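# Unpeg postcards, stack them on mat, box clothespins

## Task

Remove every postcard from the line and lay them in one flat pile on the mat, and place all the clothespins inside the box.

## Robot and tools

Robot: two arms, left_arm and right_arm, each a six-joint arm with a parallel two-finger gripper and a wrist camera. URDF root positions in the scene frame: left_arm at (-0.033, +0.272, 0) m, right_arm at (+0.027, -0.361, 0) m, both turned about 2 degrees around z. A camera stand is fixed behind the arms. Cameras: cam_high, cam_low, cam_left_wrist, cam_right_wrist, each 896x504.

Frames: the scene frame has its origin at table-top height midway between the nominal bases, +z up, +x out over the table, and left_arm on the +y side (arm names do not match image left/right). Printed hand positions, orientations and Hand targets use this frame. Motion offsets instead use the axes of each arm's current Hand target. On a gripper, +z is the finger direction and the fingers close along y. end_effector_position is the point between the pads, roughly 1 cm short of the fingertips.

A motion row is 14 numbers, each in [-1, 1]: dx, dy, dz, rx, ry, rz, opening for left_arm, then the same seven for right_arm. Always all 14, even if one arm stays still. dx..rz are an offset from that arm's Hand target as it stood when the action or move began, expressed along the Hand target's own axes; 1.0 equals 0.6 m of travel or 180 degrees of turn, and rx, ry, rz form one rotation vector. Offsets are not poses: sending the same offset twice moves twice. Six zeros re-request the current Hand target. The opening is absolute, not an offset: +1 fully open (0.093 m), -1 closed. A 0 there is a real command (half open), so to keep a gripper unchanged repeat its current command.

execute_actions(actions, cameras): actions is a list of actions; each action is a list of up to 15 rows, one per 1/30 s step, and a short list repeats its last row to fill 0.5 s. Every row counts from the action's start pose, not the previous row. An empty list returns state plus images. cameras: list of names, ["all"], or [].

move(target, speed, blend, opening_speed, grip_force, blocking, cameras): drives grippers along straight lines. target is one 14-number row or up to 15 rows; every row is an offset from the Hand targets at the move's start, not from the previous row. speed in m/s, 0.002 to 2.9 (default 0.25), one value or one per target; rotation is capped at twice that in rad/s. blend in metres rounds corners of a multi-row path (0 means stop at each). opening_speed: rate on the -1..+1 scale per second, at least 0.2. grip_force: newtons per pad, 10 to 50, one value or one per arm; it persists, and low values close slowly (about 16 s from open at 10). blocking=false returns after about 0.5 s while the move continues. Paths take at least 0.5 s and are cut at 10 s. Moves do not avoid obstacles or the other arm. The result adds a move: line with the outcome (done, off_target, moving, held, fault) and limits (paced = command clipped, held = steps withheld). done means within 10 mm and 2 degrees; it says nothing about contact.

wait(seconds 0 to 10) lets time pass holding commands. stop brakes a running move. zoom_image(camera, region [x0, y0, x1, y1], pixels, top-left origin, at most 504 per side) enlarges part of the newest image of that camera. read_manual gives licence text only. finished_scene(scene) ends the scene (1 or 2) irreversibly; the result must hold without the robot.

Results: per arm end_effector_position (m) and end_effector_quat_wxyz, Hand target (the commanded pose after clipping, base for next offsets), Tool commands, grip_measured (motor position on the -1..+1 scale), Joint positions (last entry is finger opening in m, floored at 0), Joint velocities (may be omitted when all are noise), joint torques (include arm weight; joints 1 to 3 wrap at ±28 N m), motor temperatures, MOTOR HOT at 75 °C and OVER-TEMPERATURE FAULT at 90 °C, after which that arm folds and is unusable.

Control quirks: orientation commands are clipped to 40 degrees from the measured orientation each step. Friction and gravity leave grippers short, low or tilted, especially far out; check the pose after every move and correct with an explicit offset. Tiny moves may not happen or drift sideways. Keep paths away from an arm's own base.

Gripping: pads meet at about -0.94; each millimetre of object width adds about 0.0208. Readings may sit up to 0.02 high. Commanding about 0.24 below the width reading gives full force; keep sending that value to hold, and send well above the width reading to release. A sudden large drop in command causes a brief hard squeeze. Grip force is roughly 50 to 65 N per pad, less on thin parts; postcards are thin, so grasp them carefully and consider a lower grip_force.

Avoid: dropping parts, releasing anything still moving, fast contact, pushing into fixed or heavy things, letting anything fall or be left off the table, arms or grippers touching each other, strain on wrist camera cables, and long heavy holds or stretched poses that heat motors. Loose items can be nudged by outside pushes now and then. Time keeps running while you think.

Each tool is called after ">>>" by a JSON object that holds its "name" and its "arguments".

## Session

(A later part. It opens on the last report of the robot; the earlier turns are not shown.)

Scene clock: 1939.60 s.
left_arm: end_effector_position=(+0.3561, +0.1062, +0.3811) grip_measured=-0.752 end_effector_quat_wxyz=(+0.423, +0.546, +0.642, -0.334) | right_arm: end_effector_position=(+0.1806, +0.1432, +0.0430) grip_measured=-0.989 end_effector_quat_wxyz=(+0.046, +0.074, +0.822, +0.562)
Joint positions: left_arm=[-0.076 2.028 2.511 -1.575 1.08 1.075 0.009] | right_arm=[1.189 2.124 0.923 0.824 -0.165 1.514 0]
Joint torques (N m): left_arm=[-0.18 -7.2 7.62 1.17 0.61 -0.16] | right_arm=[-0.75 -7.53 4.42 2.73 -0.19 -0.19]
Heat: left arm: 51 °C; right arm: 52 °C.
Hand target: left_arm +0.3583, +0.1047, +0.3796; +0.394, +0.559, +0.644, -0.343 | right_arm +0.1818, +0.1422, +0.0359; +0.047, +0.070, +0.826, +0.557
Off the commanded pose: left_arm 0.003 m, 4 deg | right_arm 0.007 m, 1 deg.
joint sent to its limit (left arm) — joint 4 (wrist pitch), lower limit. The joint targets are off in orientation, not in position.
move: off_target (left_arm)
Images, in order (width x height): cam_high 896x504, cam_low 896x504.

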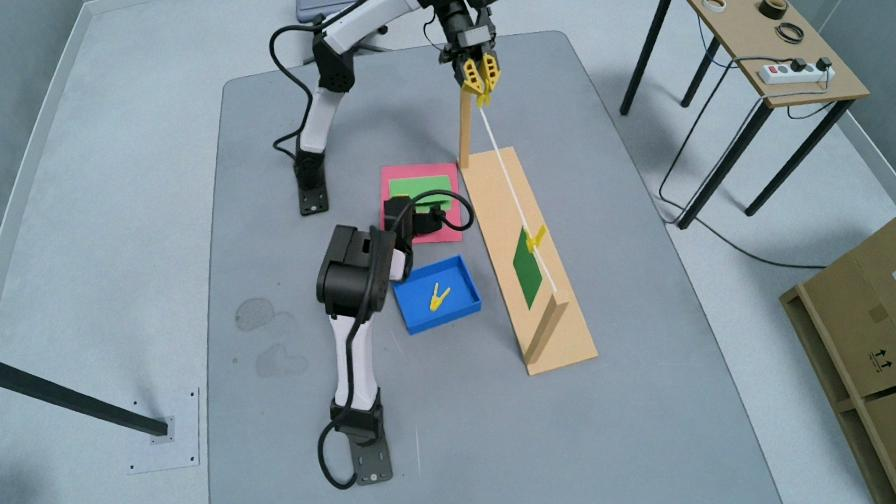

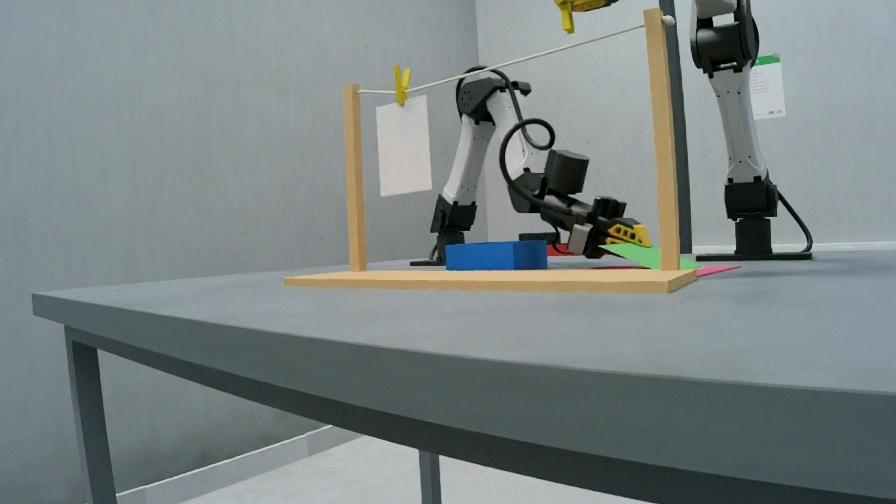

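>>> {"name": "move", "arguments": {"target": [0,0,0,0,0,0,-0.85, -0.0025,0.0042,-0.017,0,0,0,-1], "speed": 0.04, "cameras": ["cam_high","cam_low"]}}

>>> {"name": "zoom_image", "arguments": {"camera": "cam_high", "region": [340, 130, 500, 260]}}

>>> {"name": "zoom_image", "arguments": {"camera": "cam_low", "region": [540, 200, 700, 300]}}

Scene clock: 1951.40 s.
left_arm: end_effector_position=(+0.3561, +0.1062, +0.3811) grip_measured=-0.752 end_effector_quat_wxyz=(+0.423, +0.546, +0.642, -0.334) | right_arm: end_effector_position=(+0.1813, +0.1394, +0.0419) grip_measured=-0.989 end_effector_quat_wxyz=(+0.046, +0.072, +0.822, +0.564)
Joint positions: left_arm=[-0.076 2.028 2.511 -1.575 1.08 1.075 0.009] | right_arm=[1.183 2.121 0.906 0.841 -0.172 1.51 0]
Joint torques (N m): left_arm=[-0.05 -7.19 7.76 1.24 0.58 -0.16] | right_arm=[-0.92 -10.35 2.93 2.49 -0.18 -0.18]
Heat: left arm: 51 °C; right arm: 52 °C.
Hand target: left_arm +0.3583, +0.1047, +0.3796; +0.394, +0.559, +0.644, -0.343 | right_arm +0.1818, +0.1336, +0.0422; +0.047, +0.070, +0.826, +0.557
Off the commanded pose: left_arm 0.003 m, 4 deg | right_arm 0.006 m, 1 deg.
joint sent to its limit (left arm) — joint 4 (wrist pitch), lower limit. The joint targets are off in orientation, not in position.
move: off_target (left_arm)
Images, in order (width x height): cam_high 896x504, cam_low 896x504.

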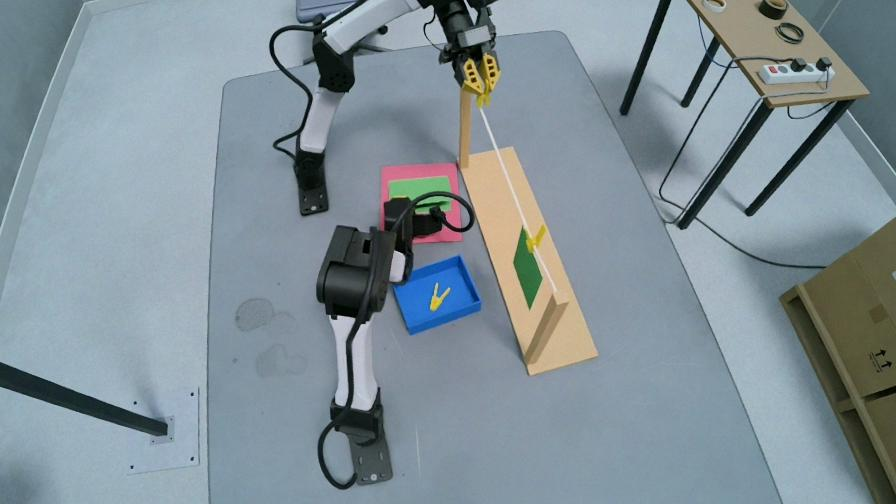

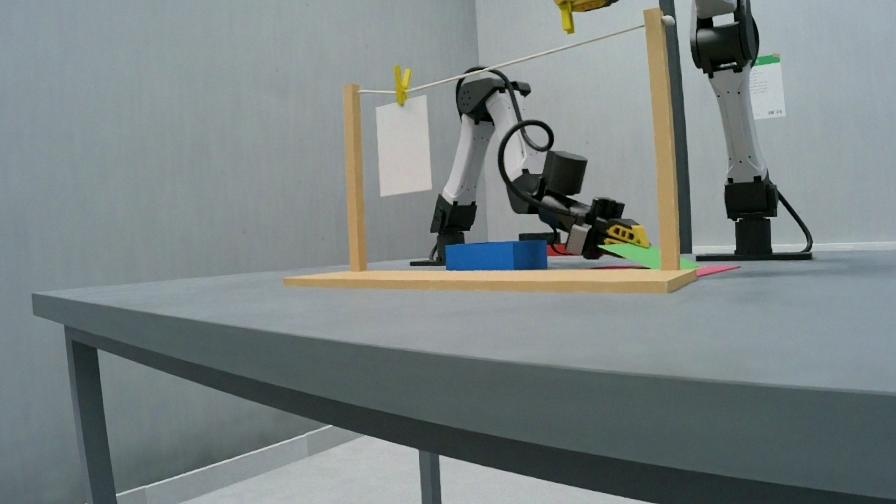

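Scaled by 3.150.

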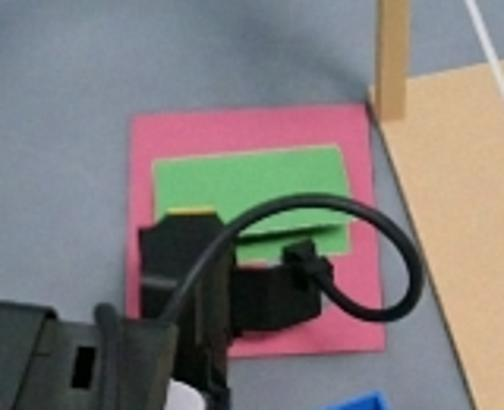

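Scaled by 3.150.

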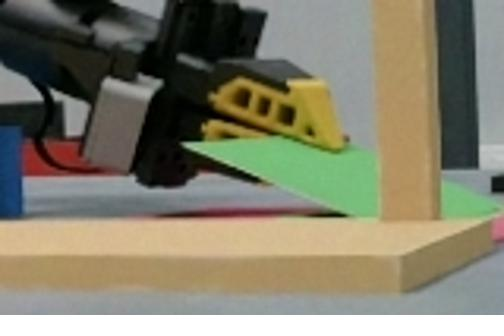

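>>> {"name": "move", "arguments": {"target": [0,0,0,0,0,0,-0.85, -0.0023,-0.0033,-0.0128,0,0,0,-1], "speed": 0.04, "cameras": ["cam_high"]}}

>>> {"name": "zoom_image", "arguments": {"camera": "cam_high", "region": [340, 130, 500, 260]}}

Scene clock: 1959.07 s.
left_arm: end_effector_position=(+0.3561, +0.1062, +0.3811) grip_measured=-0.752 end_effector_quat_wxyz=(+0.423, +0.546, +0.642, -0.334) | right_arm: end_effector_position=(+0.1805, +0.1312, +0.0421) grip_measured=-0.989 end_effector_quat_wxyz=(+0.044, +0.072, +0.823, +0.562)
Joint positions: left_arm=[-0.076 2.028 2.511 -1.575 1.08 1.075 0.009] | right_arm=[1.176 2.1 0.872 0.849 -0.182 1.507 0]
Joint torques (N m): left_arm=[-0.13 -7.23 7.75 1.22 0.6 -0.15] | right_arm=[-1.01 -10.14 2.93 2.52 -0.16 -0.18]
Heat: left arm: 51 °C; right arm: 54 °C.
Hand target: left_arm +0.3583, +0.1047, +0.3796; +0.394, +0.559, +0.644, -0.343 | right_arm +0.1818, +0.1256, +0.0432; +0.047, +0.070, +0.826, +0.557
Off the commanded pose: left_arm 0.003 m, 4 deg | right_arm 0.006 m, 1 deg.
joint sent to its limit (left arm) — joint 4 (wrist pitch), lower limit. The joint targets are off in orientation, not in position.
move: off_target (left_arm)
Images, in order (width x height): cam_high 896x504.

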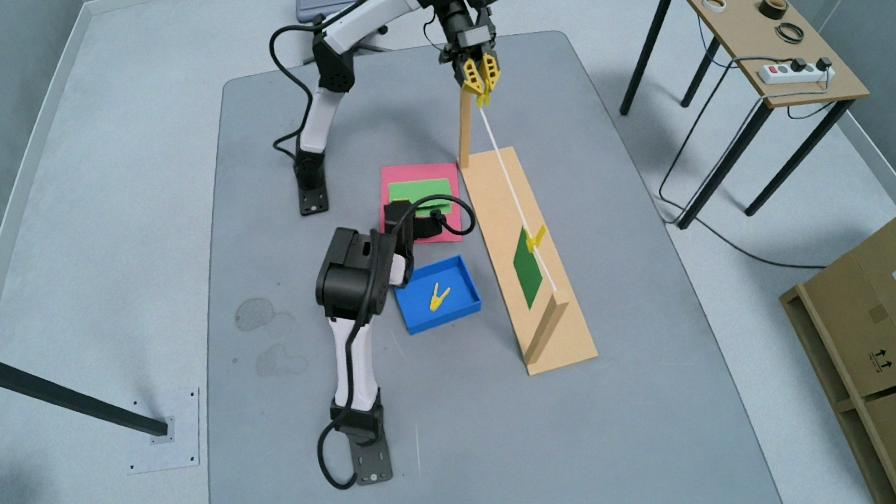

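Scaled by 3.150.

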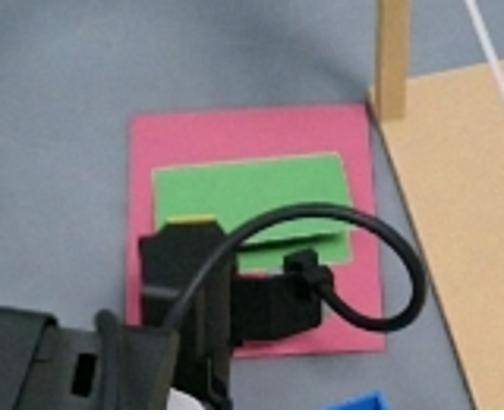

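>>> {"name": "move", "arguments": {"target": [[0,0,0,0,0,0,-0.85, 0,-0.0108,0.0044,0,0,0,-1],[0,0,0,0,0,0,-0.85, 0,-0.0108,0.0044,0,0,0,-0.65]], "speed": 0.04, "opening_speed": 0.3, "cameras": ["cam_low","cam_high"]}}

>>> {"name": "zoom_image", "arguments": {"camera": "cam_low", "region": [540, 200, 700, 300]}}

>>> {"name": "zoom_image", "arguments": {"camera": "cam_high", "region": [340, 130, 500, 260]}}

Scene clock: 1970.63 s.
left_arm: end_effector_position=(+0.3561, +0.1062, +0.3811) grip_measured=-0.752 end_effector_quat_wxyz=(+0.423, +0.546, +0.642, -0.334) | right_arm: end_effector_position=(+0.1796, +0.1287, +0.0390) grip_measured=-0.651 end_effector_quat_wxyz=(+0.043, +0.072, +0.825, +0.559)
Joint positions: left_arm=[-0.076 2.028 2.511 -1.575 1.08 1.075 0.009] | right_arm=[1.176 2.1 0.863 0.849 -0.182 1.507 0.014]
Joint torques (N m): left_arm=[-0.17 -7.16 7.91 1.13 0.58 -0.19] | right_arm=[-0.99 -8.2 3.43 2.82 -0.16 -0.19]
Motor temperatures (°C): left_arm=[31 42 51 38 29 29 34] | right_arm=[31 56 37 49 31 29 30]
Heat: left arm: 51 °C; right arm: 56 °C.
Hand target: left_arm +0.3583, +0.1047, +0.3796; +0.394, +0.559, +0.644, -0.343 | right_arm +0.1818, +0.1256, +0.0363; +0.047, +0.070, +0.826, +0.557
Off the commanded pose: left_arm 0.003 m, 4 deg | right_arm 0.005 m, 1 deg.
joint sent to its limit (left arm) — joint 4 (wrist pitch), lower limit. The joint targets are off in orientation, not in position.
move: off_target (left_arm)
Images, in order (width x height): cam_high 896x504, cam_low 896x504.

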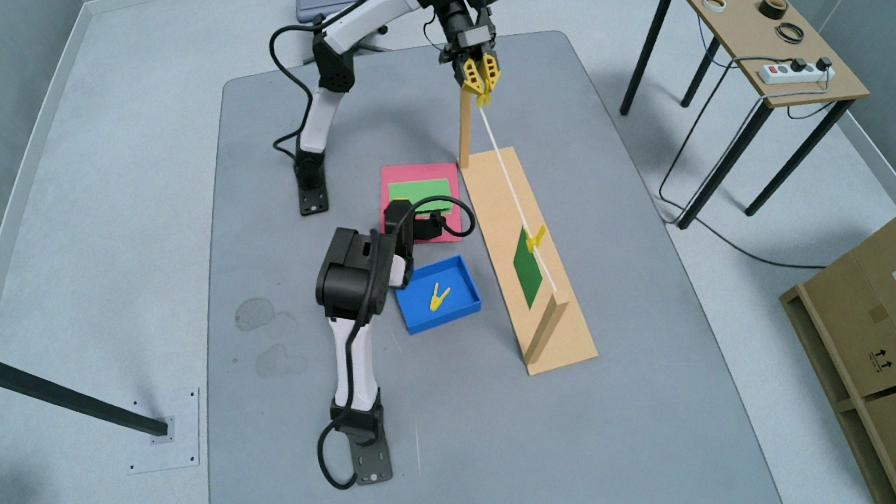

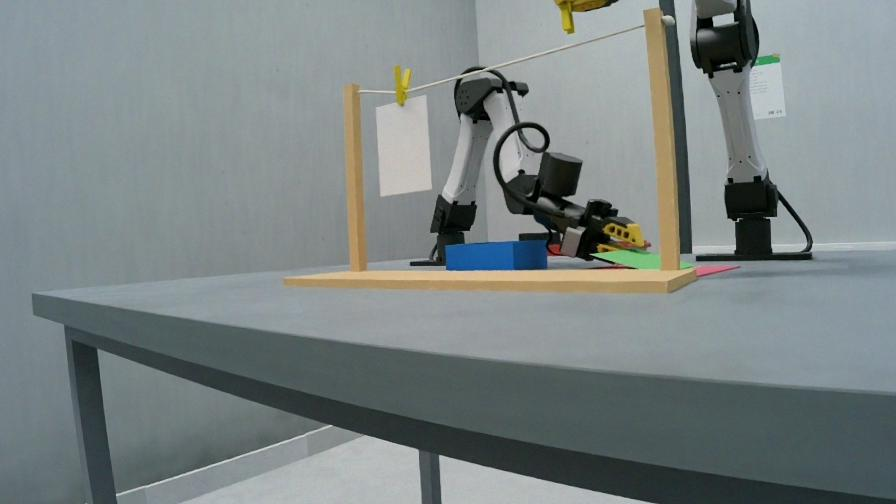

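Scaled by 3.150.

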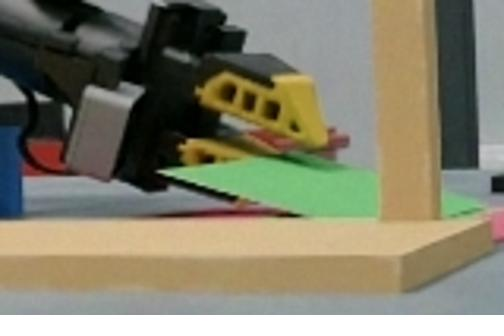

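Scaled by 3.150.

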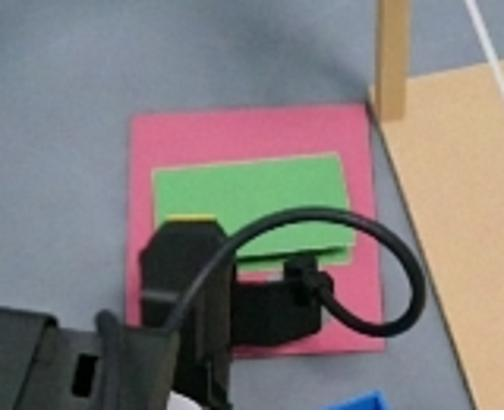

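>>> {"name": "move", "arguments": {"target": [0,0,0,0,0,0,-0.85, -0.0017,-0.045,-0.089,0,0,0,-0.65], "speed": 0.05, "cameras": ["cam_low","cam_high"]}}

>>> {"name": "zoom_image", "arguments": {"camera": "cam_high", "region": [340, 130, 500, 260]}}

>>> {"name": "zoom_image", "arguments": {"camera": "cam_low", "region": [540, 200, 700, 300]}}

Scene clock: 1983.60 s.
left_arm: end_effector_position=(+0.3561, +0.1062, +0.3811) grip_measured=-0.752 end_effector_quat_wxyz=(+0.423, +0.546, +0.642, -0.334) | right_arm: end_effector_position=(+0.1720, +0.0720, +0.0312) grip_measured=-0.651 end_effector_quat_wxyz=(+0.043, +0.074, +0.825, +0.559)
Joint positions: left_arm=[-0.076 2.028 2.511 -1.575 1.08 1.075 0.009] | right_arm=[1.134 2.01 0.617 1.003 -0.219 1.493 0.014]
Joint torques (N m): left_arm=[0.02 -7.19 7.94 1.16 0.59 -0.14] | right_arm=[-1.07 -8.09 2.07 2.73 -0.19 -0.21]
Motor temperatures (°C): left_arm=[31 42 51 38 29 29 34] | right_arm=[31 55 37 50 31 29 30]
Heat: left arm: 51 °C; right arm: 55 °C.
Hand target: left_arm +0.3583, +0.1047, +0.3796; +0.394, +0.559, +0.644, -0.343 | right_arm +0.1728, +0.0667, +0.0313; +0.047, +0.070, +0.826, +0.557
Off the commanded pose: left_arm 0.003 m, 4 deg | right_arm 0.005 m, 1 deg.
joint sent to its limit (left arm) — joint 4 (wrist pitch), lower limit. The joint targets are off in orientation, not in position.
move: off_target (left_arm)
Images, in order (width x height): cam_high 896x504, cam_low 896x504.

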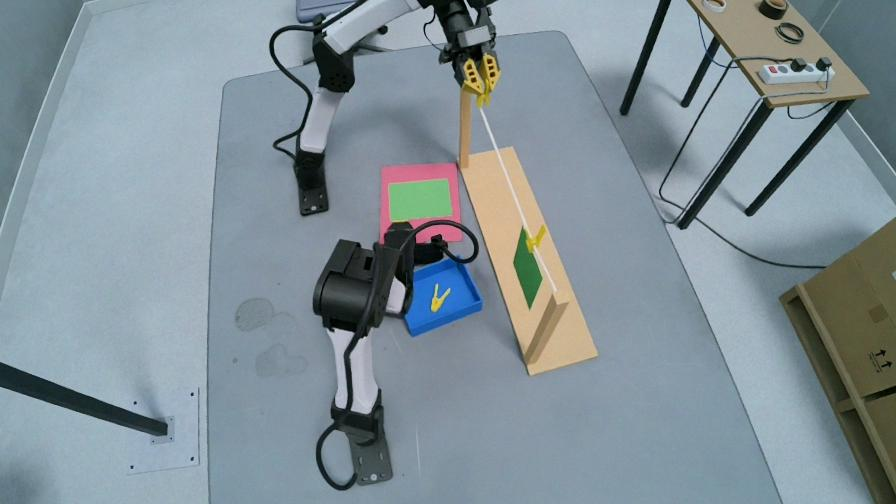

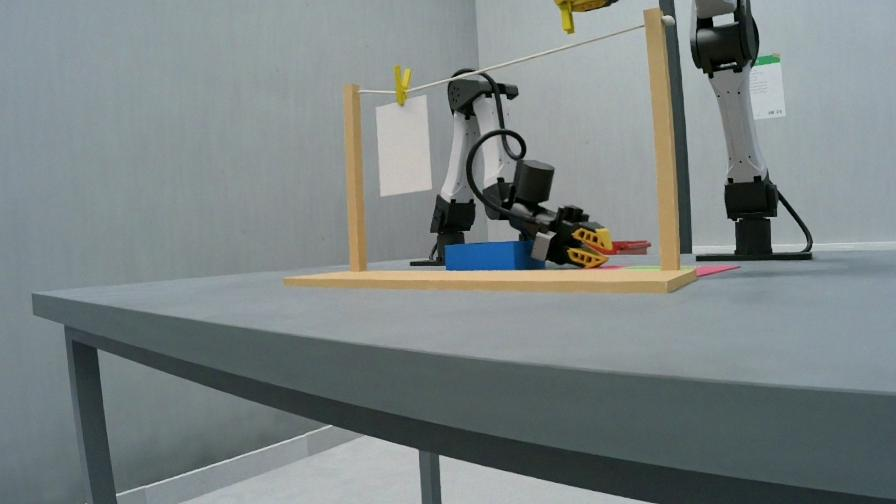

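Scaled by 3.150.

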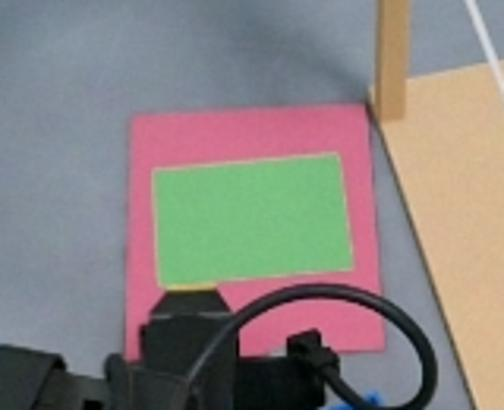

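Scaled by 3.150.

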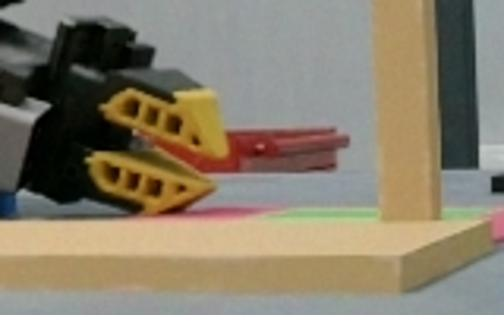

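>>> {"name": "move", "arguments": {"target": [[-0.0213,-0.1367,0.0053,0,0,0,-0.85, 0,0.2627,-0.1061,0,0,0,-0.65],[-0.0213,-0.1367,0.0053,0,0,0,-0.85, -0.2013,0.3825,-0.6038,0.2172,-0.1556,-0.3497,-0.65],[-0.0213,-0.1367,0.0053,0,0,0,-0.85, -0.3702,0.444,-0.6067,0.0341,-0.0082,-0.4876,-0.65]], "speed": [0.2,0.25,0.25], "blend": [0.03,0.03,0], "cameras": ["all"]}}

Scene clock: 2020.27 s.
left_arm: end_effector_position=(+0.2825, +0.0847, +0.3859) grip_measured=-0.752 end_effector_quat_wxyz=(+0.390, +0.559, +0.644, -0.348) | right_arm: end_effector_position=(+0.3527, -0.2056, +0.4083) grip_measured=-0.651 end_effector_quat_wxyz=(+0.417, -0.508, +0.680, +0.324)
Joint positions: left_arm=[-0.16 1.752 2.175 -1.533 1.04 1.033 0.009] | right_arm=[0.001 1.732 2.24 -1.533 -1.028 -0.934 0.014]
Joint torques (N m): left_arm=[-0.12 -7.99 5.5 1.32 0.66 -0.18] | right_arm=[-0.69 -5.14 6.13 1.5 -0.93 -0.16]
Heat: left arm: 51 °C; right arm: 53 °C.
Hand target: left_arm +0.2783, +0.0847, +0.3897; +0.394, +0.559, +0.644, -0.343 | right_arm +0.3523, -0.2049, +0.4146; +0.426, -0.513, +0.669, +0.327
Off the commanded pose: left_arm 0.006 m, 1 deg | right_arm 0.006 m, 2 deg.
move: done

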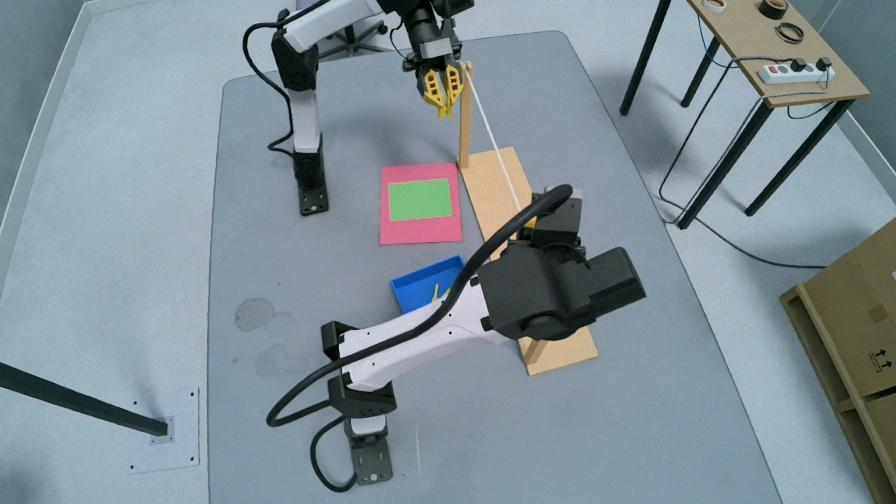

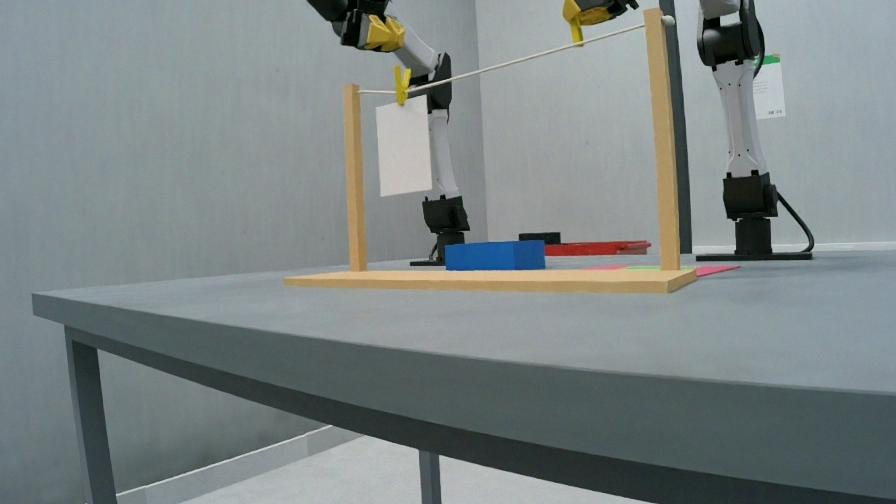

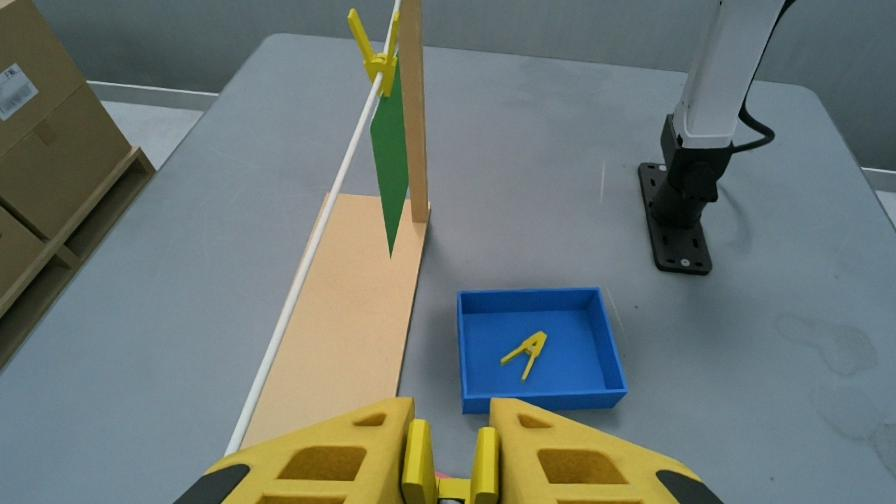

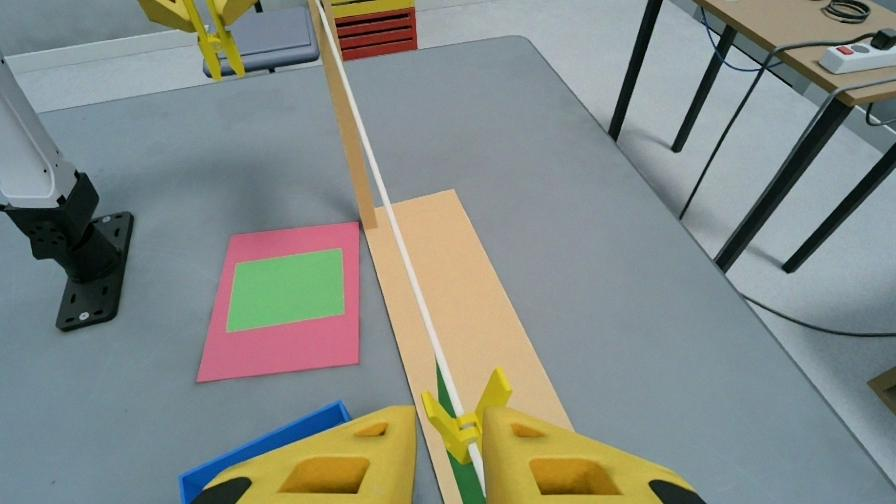

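>>> {"name": "move", "arguments": {"target": [[0.1267,-0.1063,0.2643,-0.0525,0.1273,-0.0418,-0.85, 0,0,0,0,0,0,1],[0.2983,-0.2165,0.533,-0.0758,0.3442,-0.1237,-0.85, 0,0,0,0,0,0,1]], "speed": 0.2, "blend": [0.03,0], "cameras": ["cam_left_wrist","cam_right_wrist","cam_high"]}}

Scene clock: 2057.60 s.
left_arm: end_effector_position=(+0.1754, -0.1336, +0.0847) grip_measured=-0.752 end_effector_quat_wxyz=(-0.003, +0.485, +0.875, -0.005) | right_arm: end_effector_position=(+0.3525, -0.2056, +0.4081) grip_measured=+1.000 end_effector_quat_wxyz=(+0.417, -0.508, +0.680, +0.325)
Joint positions: left_arm=[-1.123 2.348 2.208 -1.431 0.011 -0.079 0.009] | right_arm=[0.001 1.732 2.24 -1.535 -1.028 -0.936 0.093]
Joint torques (N m): left_arm=[0.09 -10.54 9.5 0.35 0.06 -0.16] | right_arm=[-0.69 -5.11 6.17 1.5 -0.93 -0.16]
Motor temperatures (°C): left_arm=[31 45 49 39 29 29 34] | right_arm=[31 49 37 44 31 29 30]
Heat: left arm: 49 °C; right arm: 49 °C.
Hand target: left_arm +0.1777, -0.1350, +0.0851; +0.000, +0.478, +0.878, +0.000 | right_arm +0.3523, -0.2049, +0.4146; +0.426, -0.513, +0.669, +0.327
Off the commanded pose: left_arm 0.003 m, 1 deg | right_arm 0.007 m, 2 deg.
move: done; blend cut to 0 m at target 1
Images, in order (width x height): cam_high 896x504, cam_left_wrist 896x504, cam_right_wrist 896x504.

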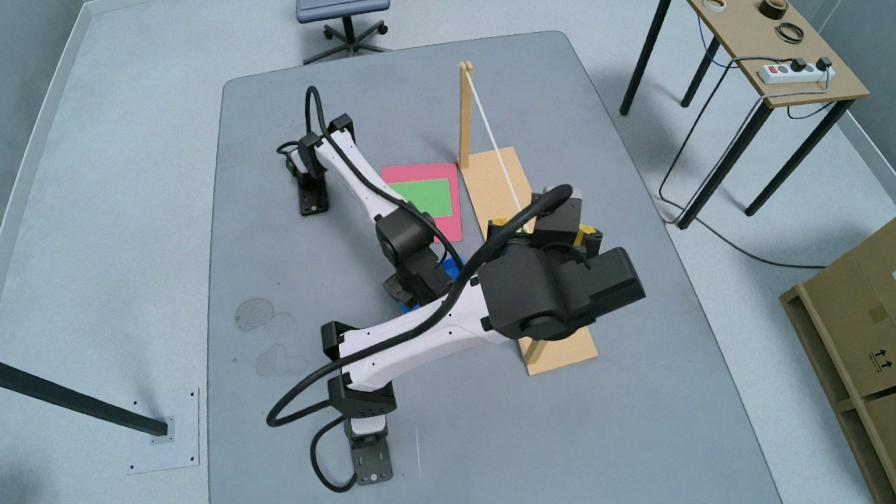

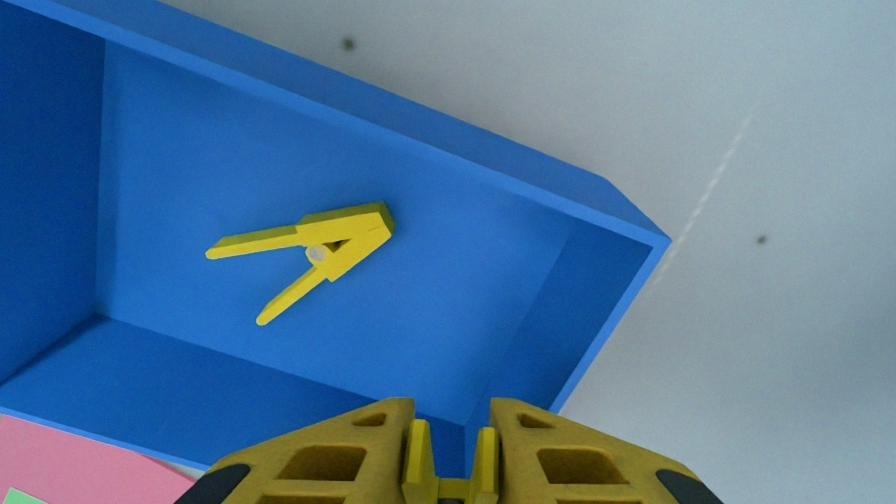

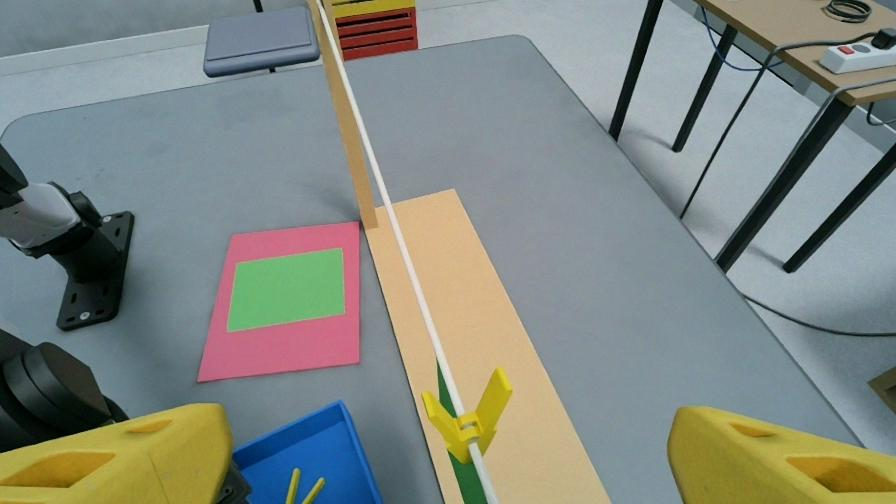

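>>> {"name": "move", "arguments": {"target": [[0,0,0.095,0,0,0,-0.85, 0,0,0,0,0,0,1],[0,0,0.095,0,0,0,-0.1, 0,0,0,0,0,0,1]], "speed": 0.1, "opening_speed": 0.4, "cameras": ["cam_left_wrist"]}}

Scene clock: 2075.33 s.
left_arm: end_effector_position=(+0.1796, -0.1355, +0.0369) grip_measured=-0.102 end_effector_quat_wxyz=(+0.005, +0.483, +0.876, -0.006) | right_arm: end_effector_position=(+0.3525, -0.2056, +0.4081) grip_measured=+1.000 end_effector_quat_wxyz=(+0.417, -0.508, +0.680, +0.325)
Joint positions: left_arm=[-1.12 2.348 2.018 -1.227 0.005 -0.08 0.04] | right_arm=[0.001 1.732 2.24 -1.535 -1.028 -0.936 0.093]
Joint torques (N m): left_arm=[-0.24 -10.17 6.32 0.63 0.05 -0.25] | right_arm=[-0.68 -5.11 6.2 1.49 -0.93 -0.16]
Heat: left arm: 50 °C; right arm: 48 °C.
Hand target: left_arm +0.1777, -0.1349, +0.0280; +0.000, +0.478, +0.878, +0.000 | right_arm +0.3523, -0.2049, +0.4146; +0.426, -0.513, +0.669, +0.327
Off the commanded pose: left_arm 0.009 m, 1 deg | right_arm 0.007 m, 2 deg.
move: done
Images, in order (width x height): cam_left_wrist 896x504.

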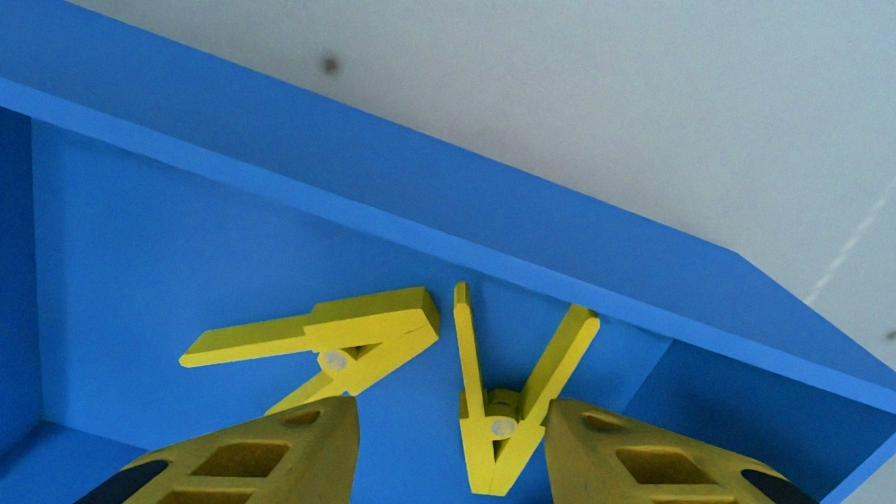

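>>> {"name": "move", "arguments": {"target": [[0,0,-0.25,0,0,0,0.5, 0,0,0,0,0,0,1],[-0.0238,0.2668,-0.2367,0.0127,-0.4994,0.0125,1, -0.0095,-0.0065,0.0697,-0.0452,0.0056,-0.0216,1]], "speed": [0.12,0.2], "blend": [0.02,0], "cameras": ["all"]}}

Scene clock: 2126.13 s.
left_arm: end_effector_position=(+0.3201, -0.0610, +0.1757) grip_measured=+1.000 end_effector_quat_wxyz=(+0.616, +0.356, +0.609, -0.350) | right_arm: end_effector_position=(+0.3684, -0.1708, +0.3958) grip_measured=+1.000 end_effector_quat_wxyz=(+0.397, -0.553, +0.645, +0.347)
Joint positions: left_arm=[-0.64 1.844 0.733 1.115 0.438 0.01 0.093] | right_arm=[0.094 1.885 2.39 -1.581 -1.042 -1.001 0.093]
Joint torques (N m): left_arm=[0.72 -6.43 5.97 2.51 0.15 -0.21] | right_arm=[0.31 -6.24 6.08 1.4 -0.95 -0.16]
Motor temperatures (°C): left_arm=[31 50 49 37 29 29 32] | right_arm=[31 47 38 41 31 29 30]
Heat: left arm: 50 °C; right arm: 47 °C.
Hand target: left_arm +0.3201, -0.0601, +0.1699; +0.611, +0.354, +0.613, -0.354 | right_arm +0.3664, -0.1669, +0.4020; +0.393, -0.567, +0.630, +0.355
Off the commanded pose: left_arm 0.006 m, 1 deg | right_arm 0.008 m, 3 deg.
joint sent to its limit (right arm) — joint 4 (wrist pitch), lower limit. The joint targets still meet the commanded pose.
move: off_target (right_arm)

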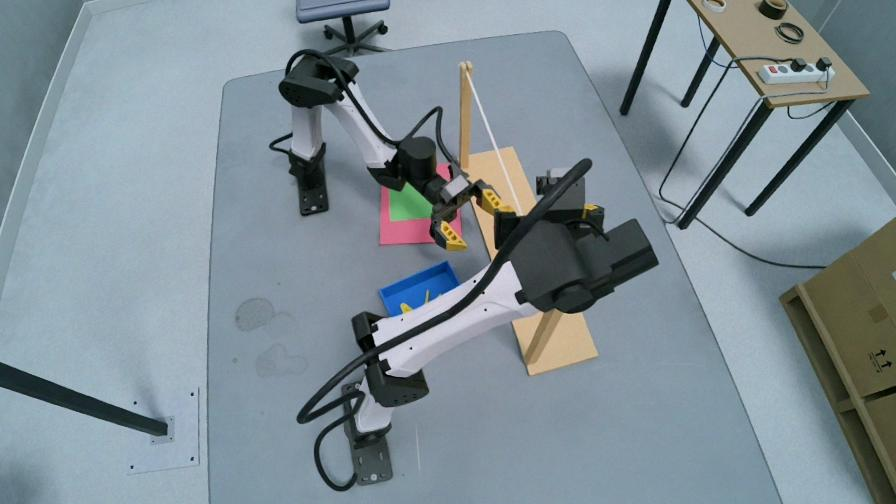

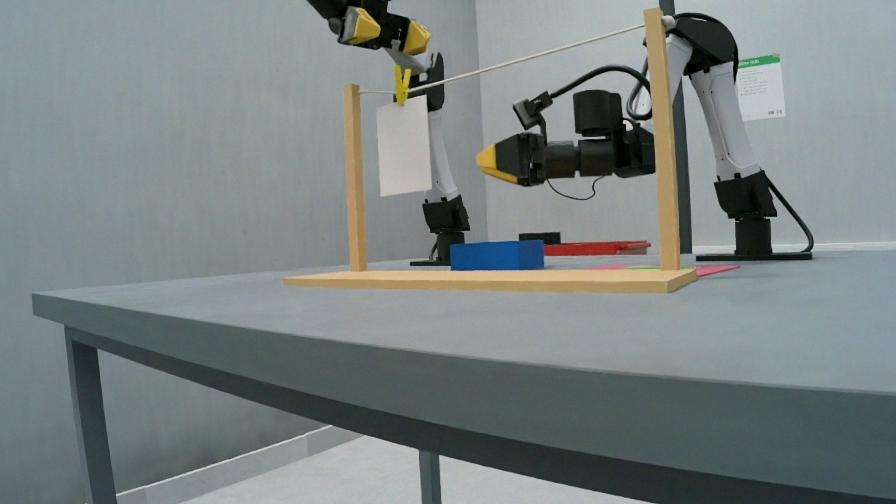

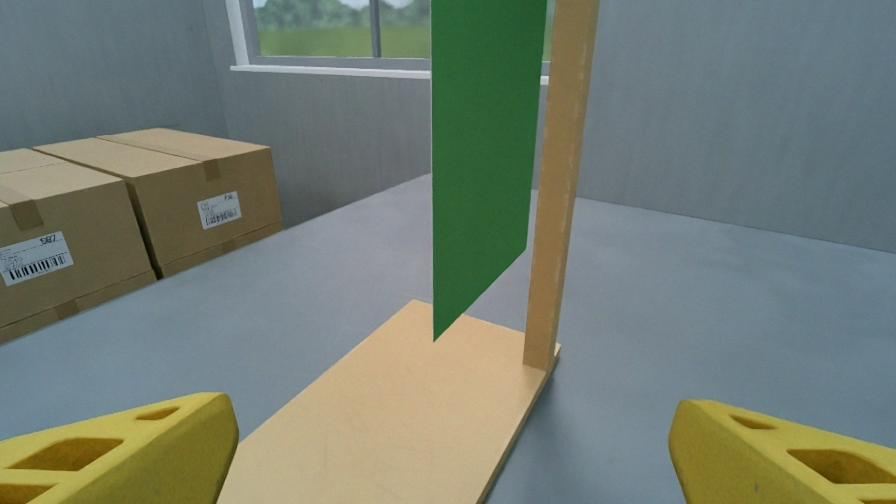

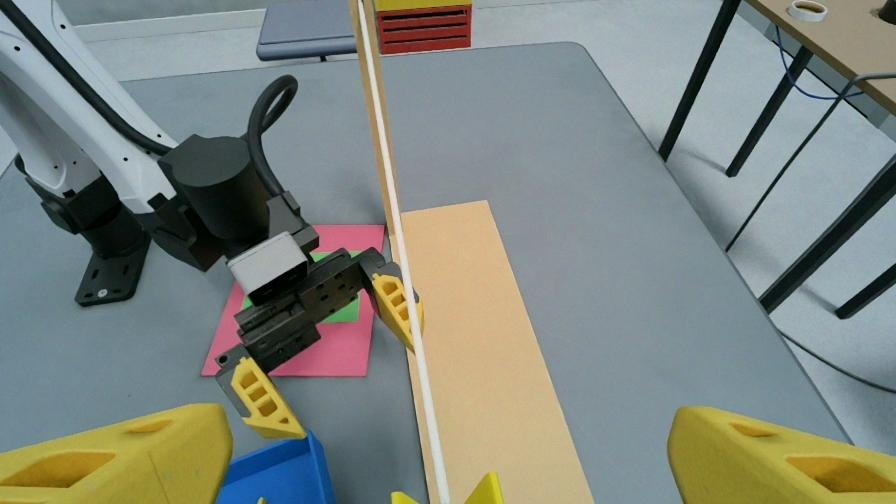

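>>> {"name": "move", "arguments": {"target": [-0.005,0.0117,0.1165,0,0,0,1, 0,0,0,0,0,0,1], "speed": 0.12, "cameras": ["cam_left_wrist","cam_right_wrist"]}}

Scene clock: 2144.97 s.
left_arm: end_effector_position=(+0.3562, -0.1136, +0.1717) grip_measured=+1.000 end_effector_quat_wxyz=(+0.610, +0.360, +0.611, -0.354) | right_arm: end_effector_position=(+0.3684, -0.1708, +0.3958) grip_measured=+1.000 end_effector_quat_wxyz=(+0.397, -0.553, +0.645, +0.347)
Joint positions: left_arm=[-0.693 2.025 1.004 1.016 0.397 0.01 0.093] | right_arm=[0.094 1.885 2.39 -1.581 -1.042 -1.001 0.093]
Joint torques (N m): left_arm=[-0.17 -7.9 9.11 2.29 -0.07 -0.13] | right_arm=[0.31 -6.26 6.08 1.4 -0.95 -0.16]
Motor temperatures (°C): left_arm=[31 47 48 45 29 29 32] | right_arm=[31 47 39 40 32 29 30]
Heat: left arm: 48 °C; right arm: 47 °C.
Hand target: left_arm +0.3610, -0.1172, +0.1728; +0.611, +0.354, +0.613, -0.354 | right_arm +0.3664, -0.1669, +0.4020; +0.393, -0.567, +0.630, +0.355
Off the commanded pose: left_arm 0.006 m, 1 deg | right_arm 0.008 m, 3 deg.
joint sent to its limit (right arm) — joint 4 (wrist pitch), lower limit. The joint targets still meet the commanded pose.
move: off_target (right_arm)
Images, in order (width x height): cam_left_wrist 896x504, cam_right_wrist 896x504.

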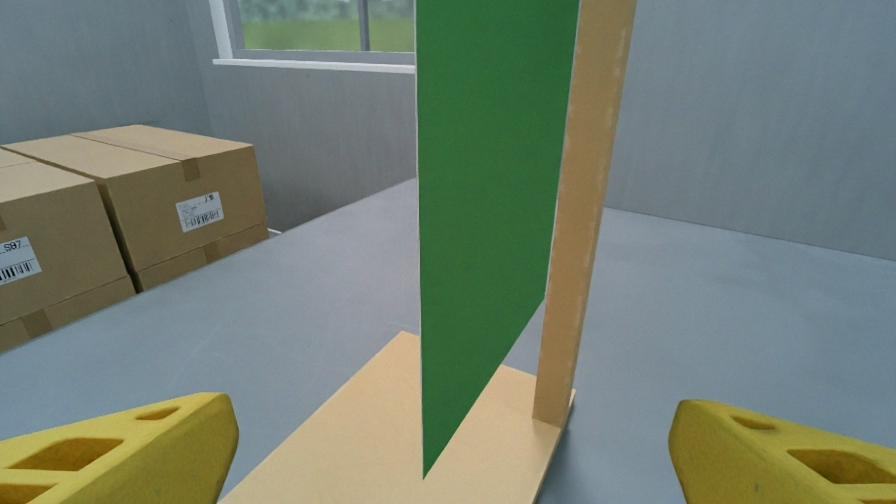

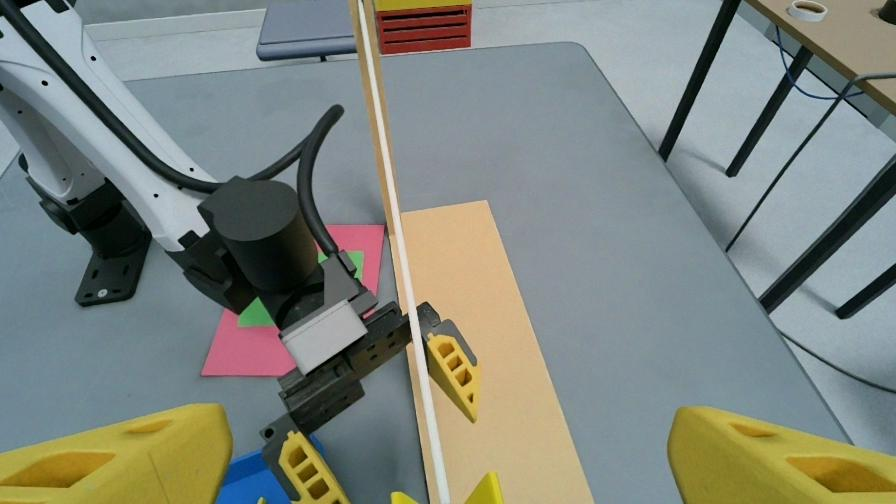

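>>> {"name": "move", "arguments": {"target": [-0.0067,0.0055,0.024,0.1744,0,0,1, 0,0,0,0,0,0,1], "speed": 0.1, "cameras": ["cam_left_wrist","cam_right_wrist"]}}

Scene clock: 2178.53 s.
left_arm: end_effector_position=(+0.3661, -0.1279, +0.1765) grip_measured=+1.000 end_effector_quat_wxyz=(+0.494, +0.507, +0.495, -0.504) | right_arm: end_effector_position=(+0.3684, -0.1708, +0.3958) grip_measured=+1.000 end_effector_quat_wxyz=(+0.397, -0.553, +0.645, +0.347)
Joint positions: left_arm=[-0.553 2.238 1.393 0.837 1.072 0.008 0.093] | right_arm=[0.094 1.885 2.39 -1.581 -1.042 -1.001 0.093]
Joint torques (N m): left_arm=[0.61 -9.81 9.48 1.94 0.24 -0.19] | right_arm=[0.31 -6.27 6.06 1.41 -0.95 -0.17]
Heat: left arm: 51 °C; right arm: 47 °C.
Hand target: left_arm +0.3711, -0.1280, +0.1766; +0.493, +0.506, +0.495, -0.507 | right_arm +0.3664, -0.1669, +0.4020; +0.393, -0.567, +0.630, +0.355
Off the commanded pose: left_arm 0.005 m, 0 deg | right_arm 0.008 m, 3 deg.
joint sent to its limit (right arm) — joint 4 (wrist pitch), lower limit. The joint targets still meet the commanded pose.
move: off_target (right_arm)
Images, in order (width x height): cam_left_wrist 896x504, cam_right_wrist 896x504.

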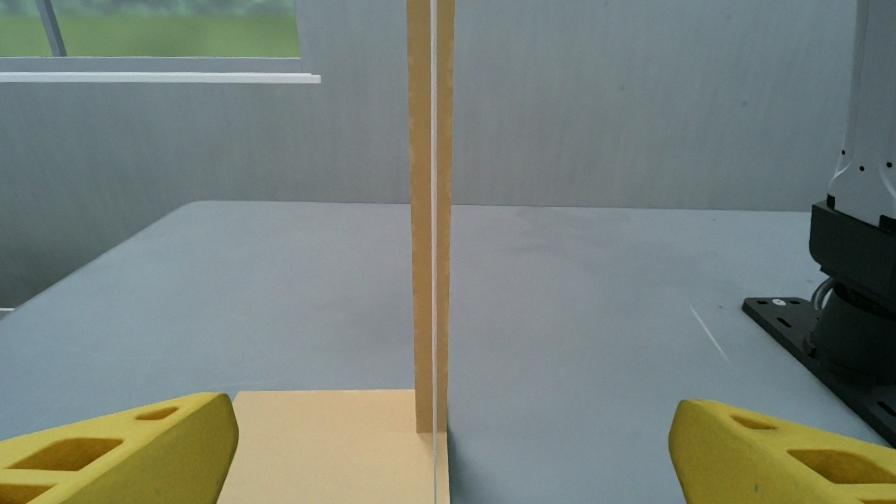

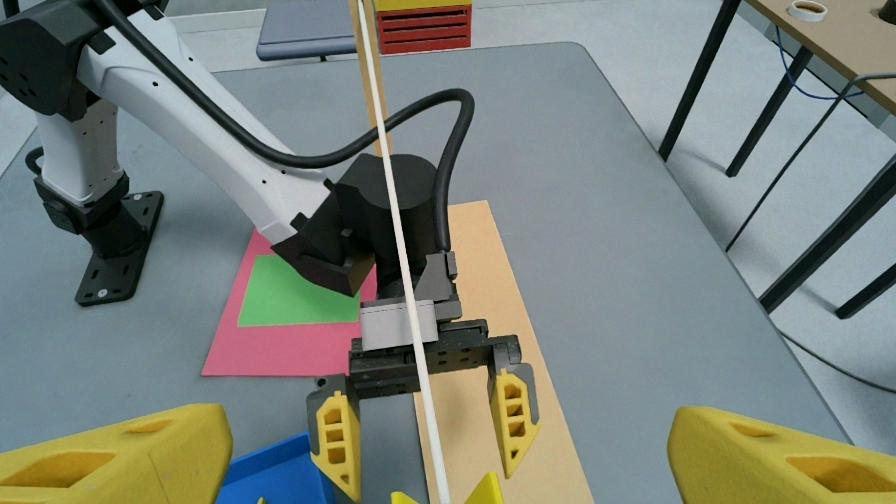

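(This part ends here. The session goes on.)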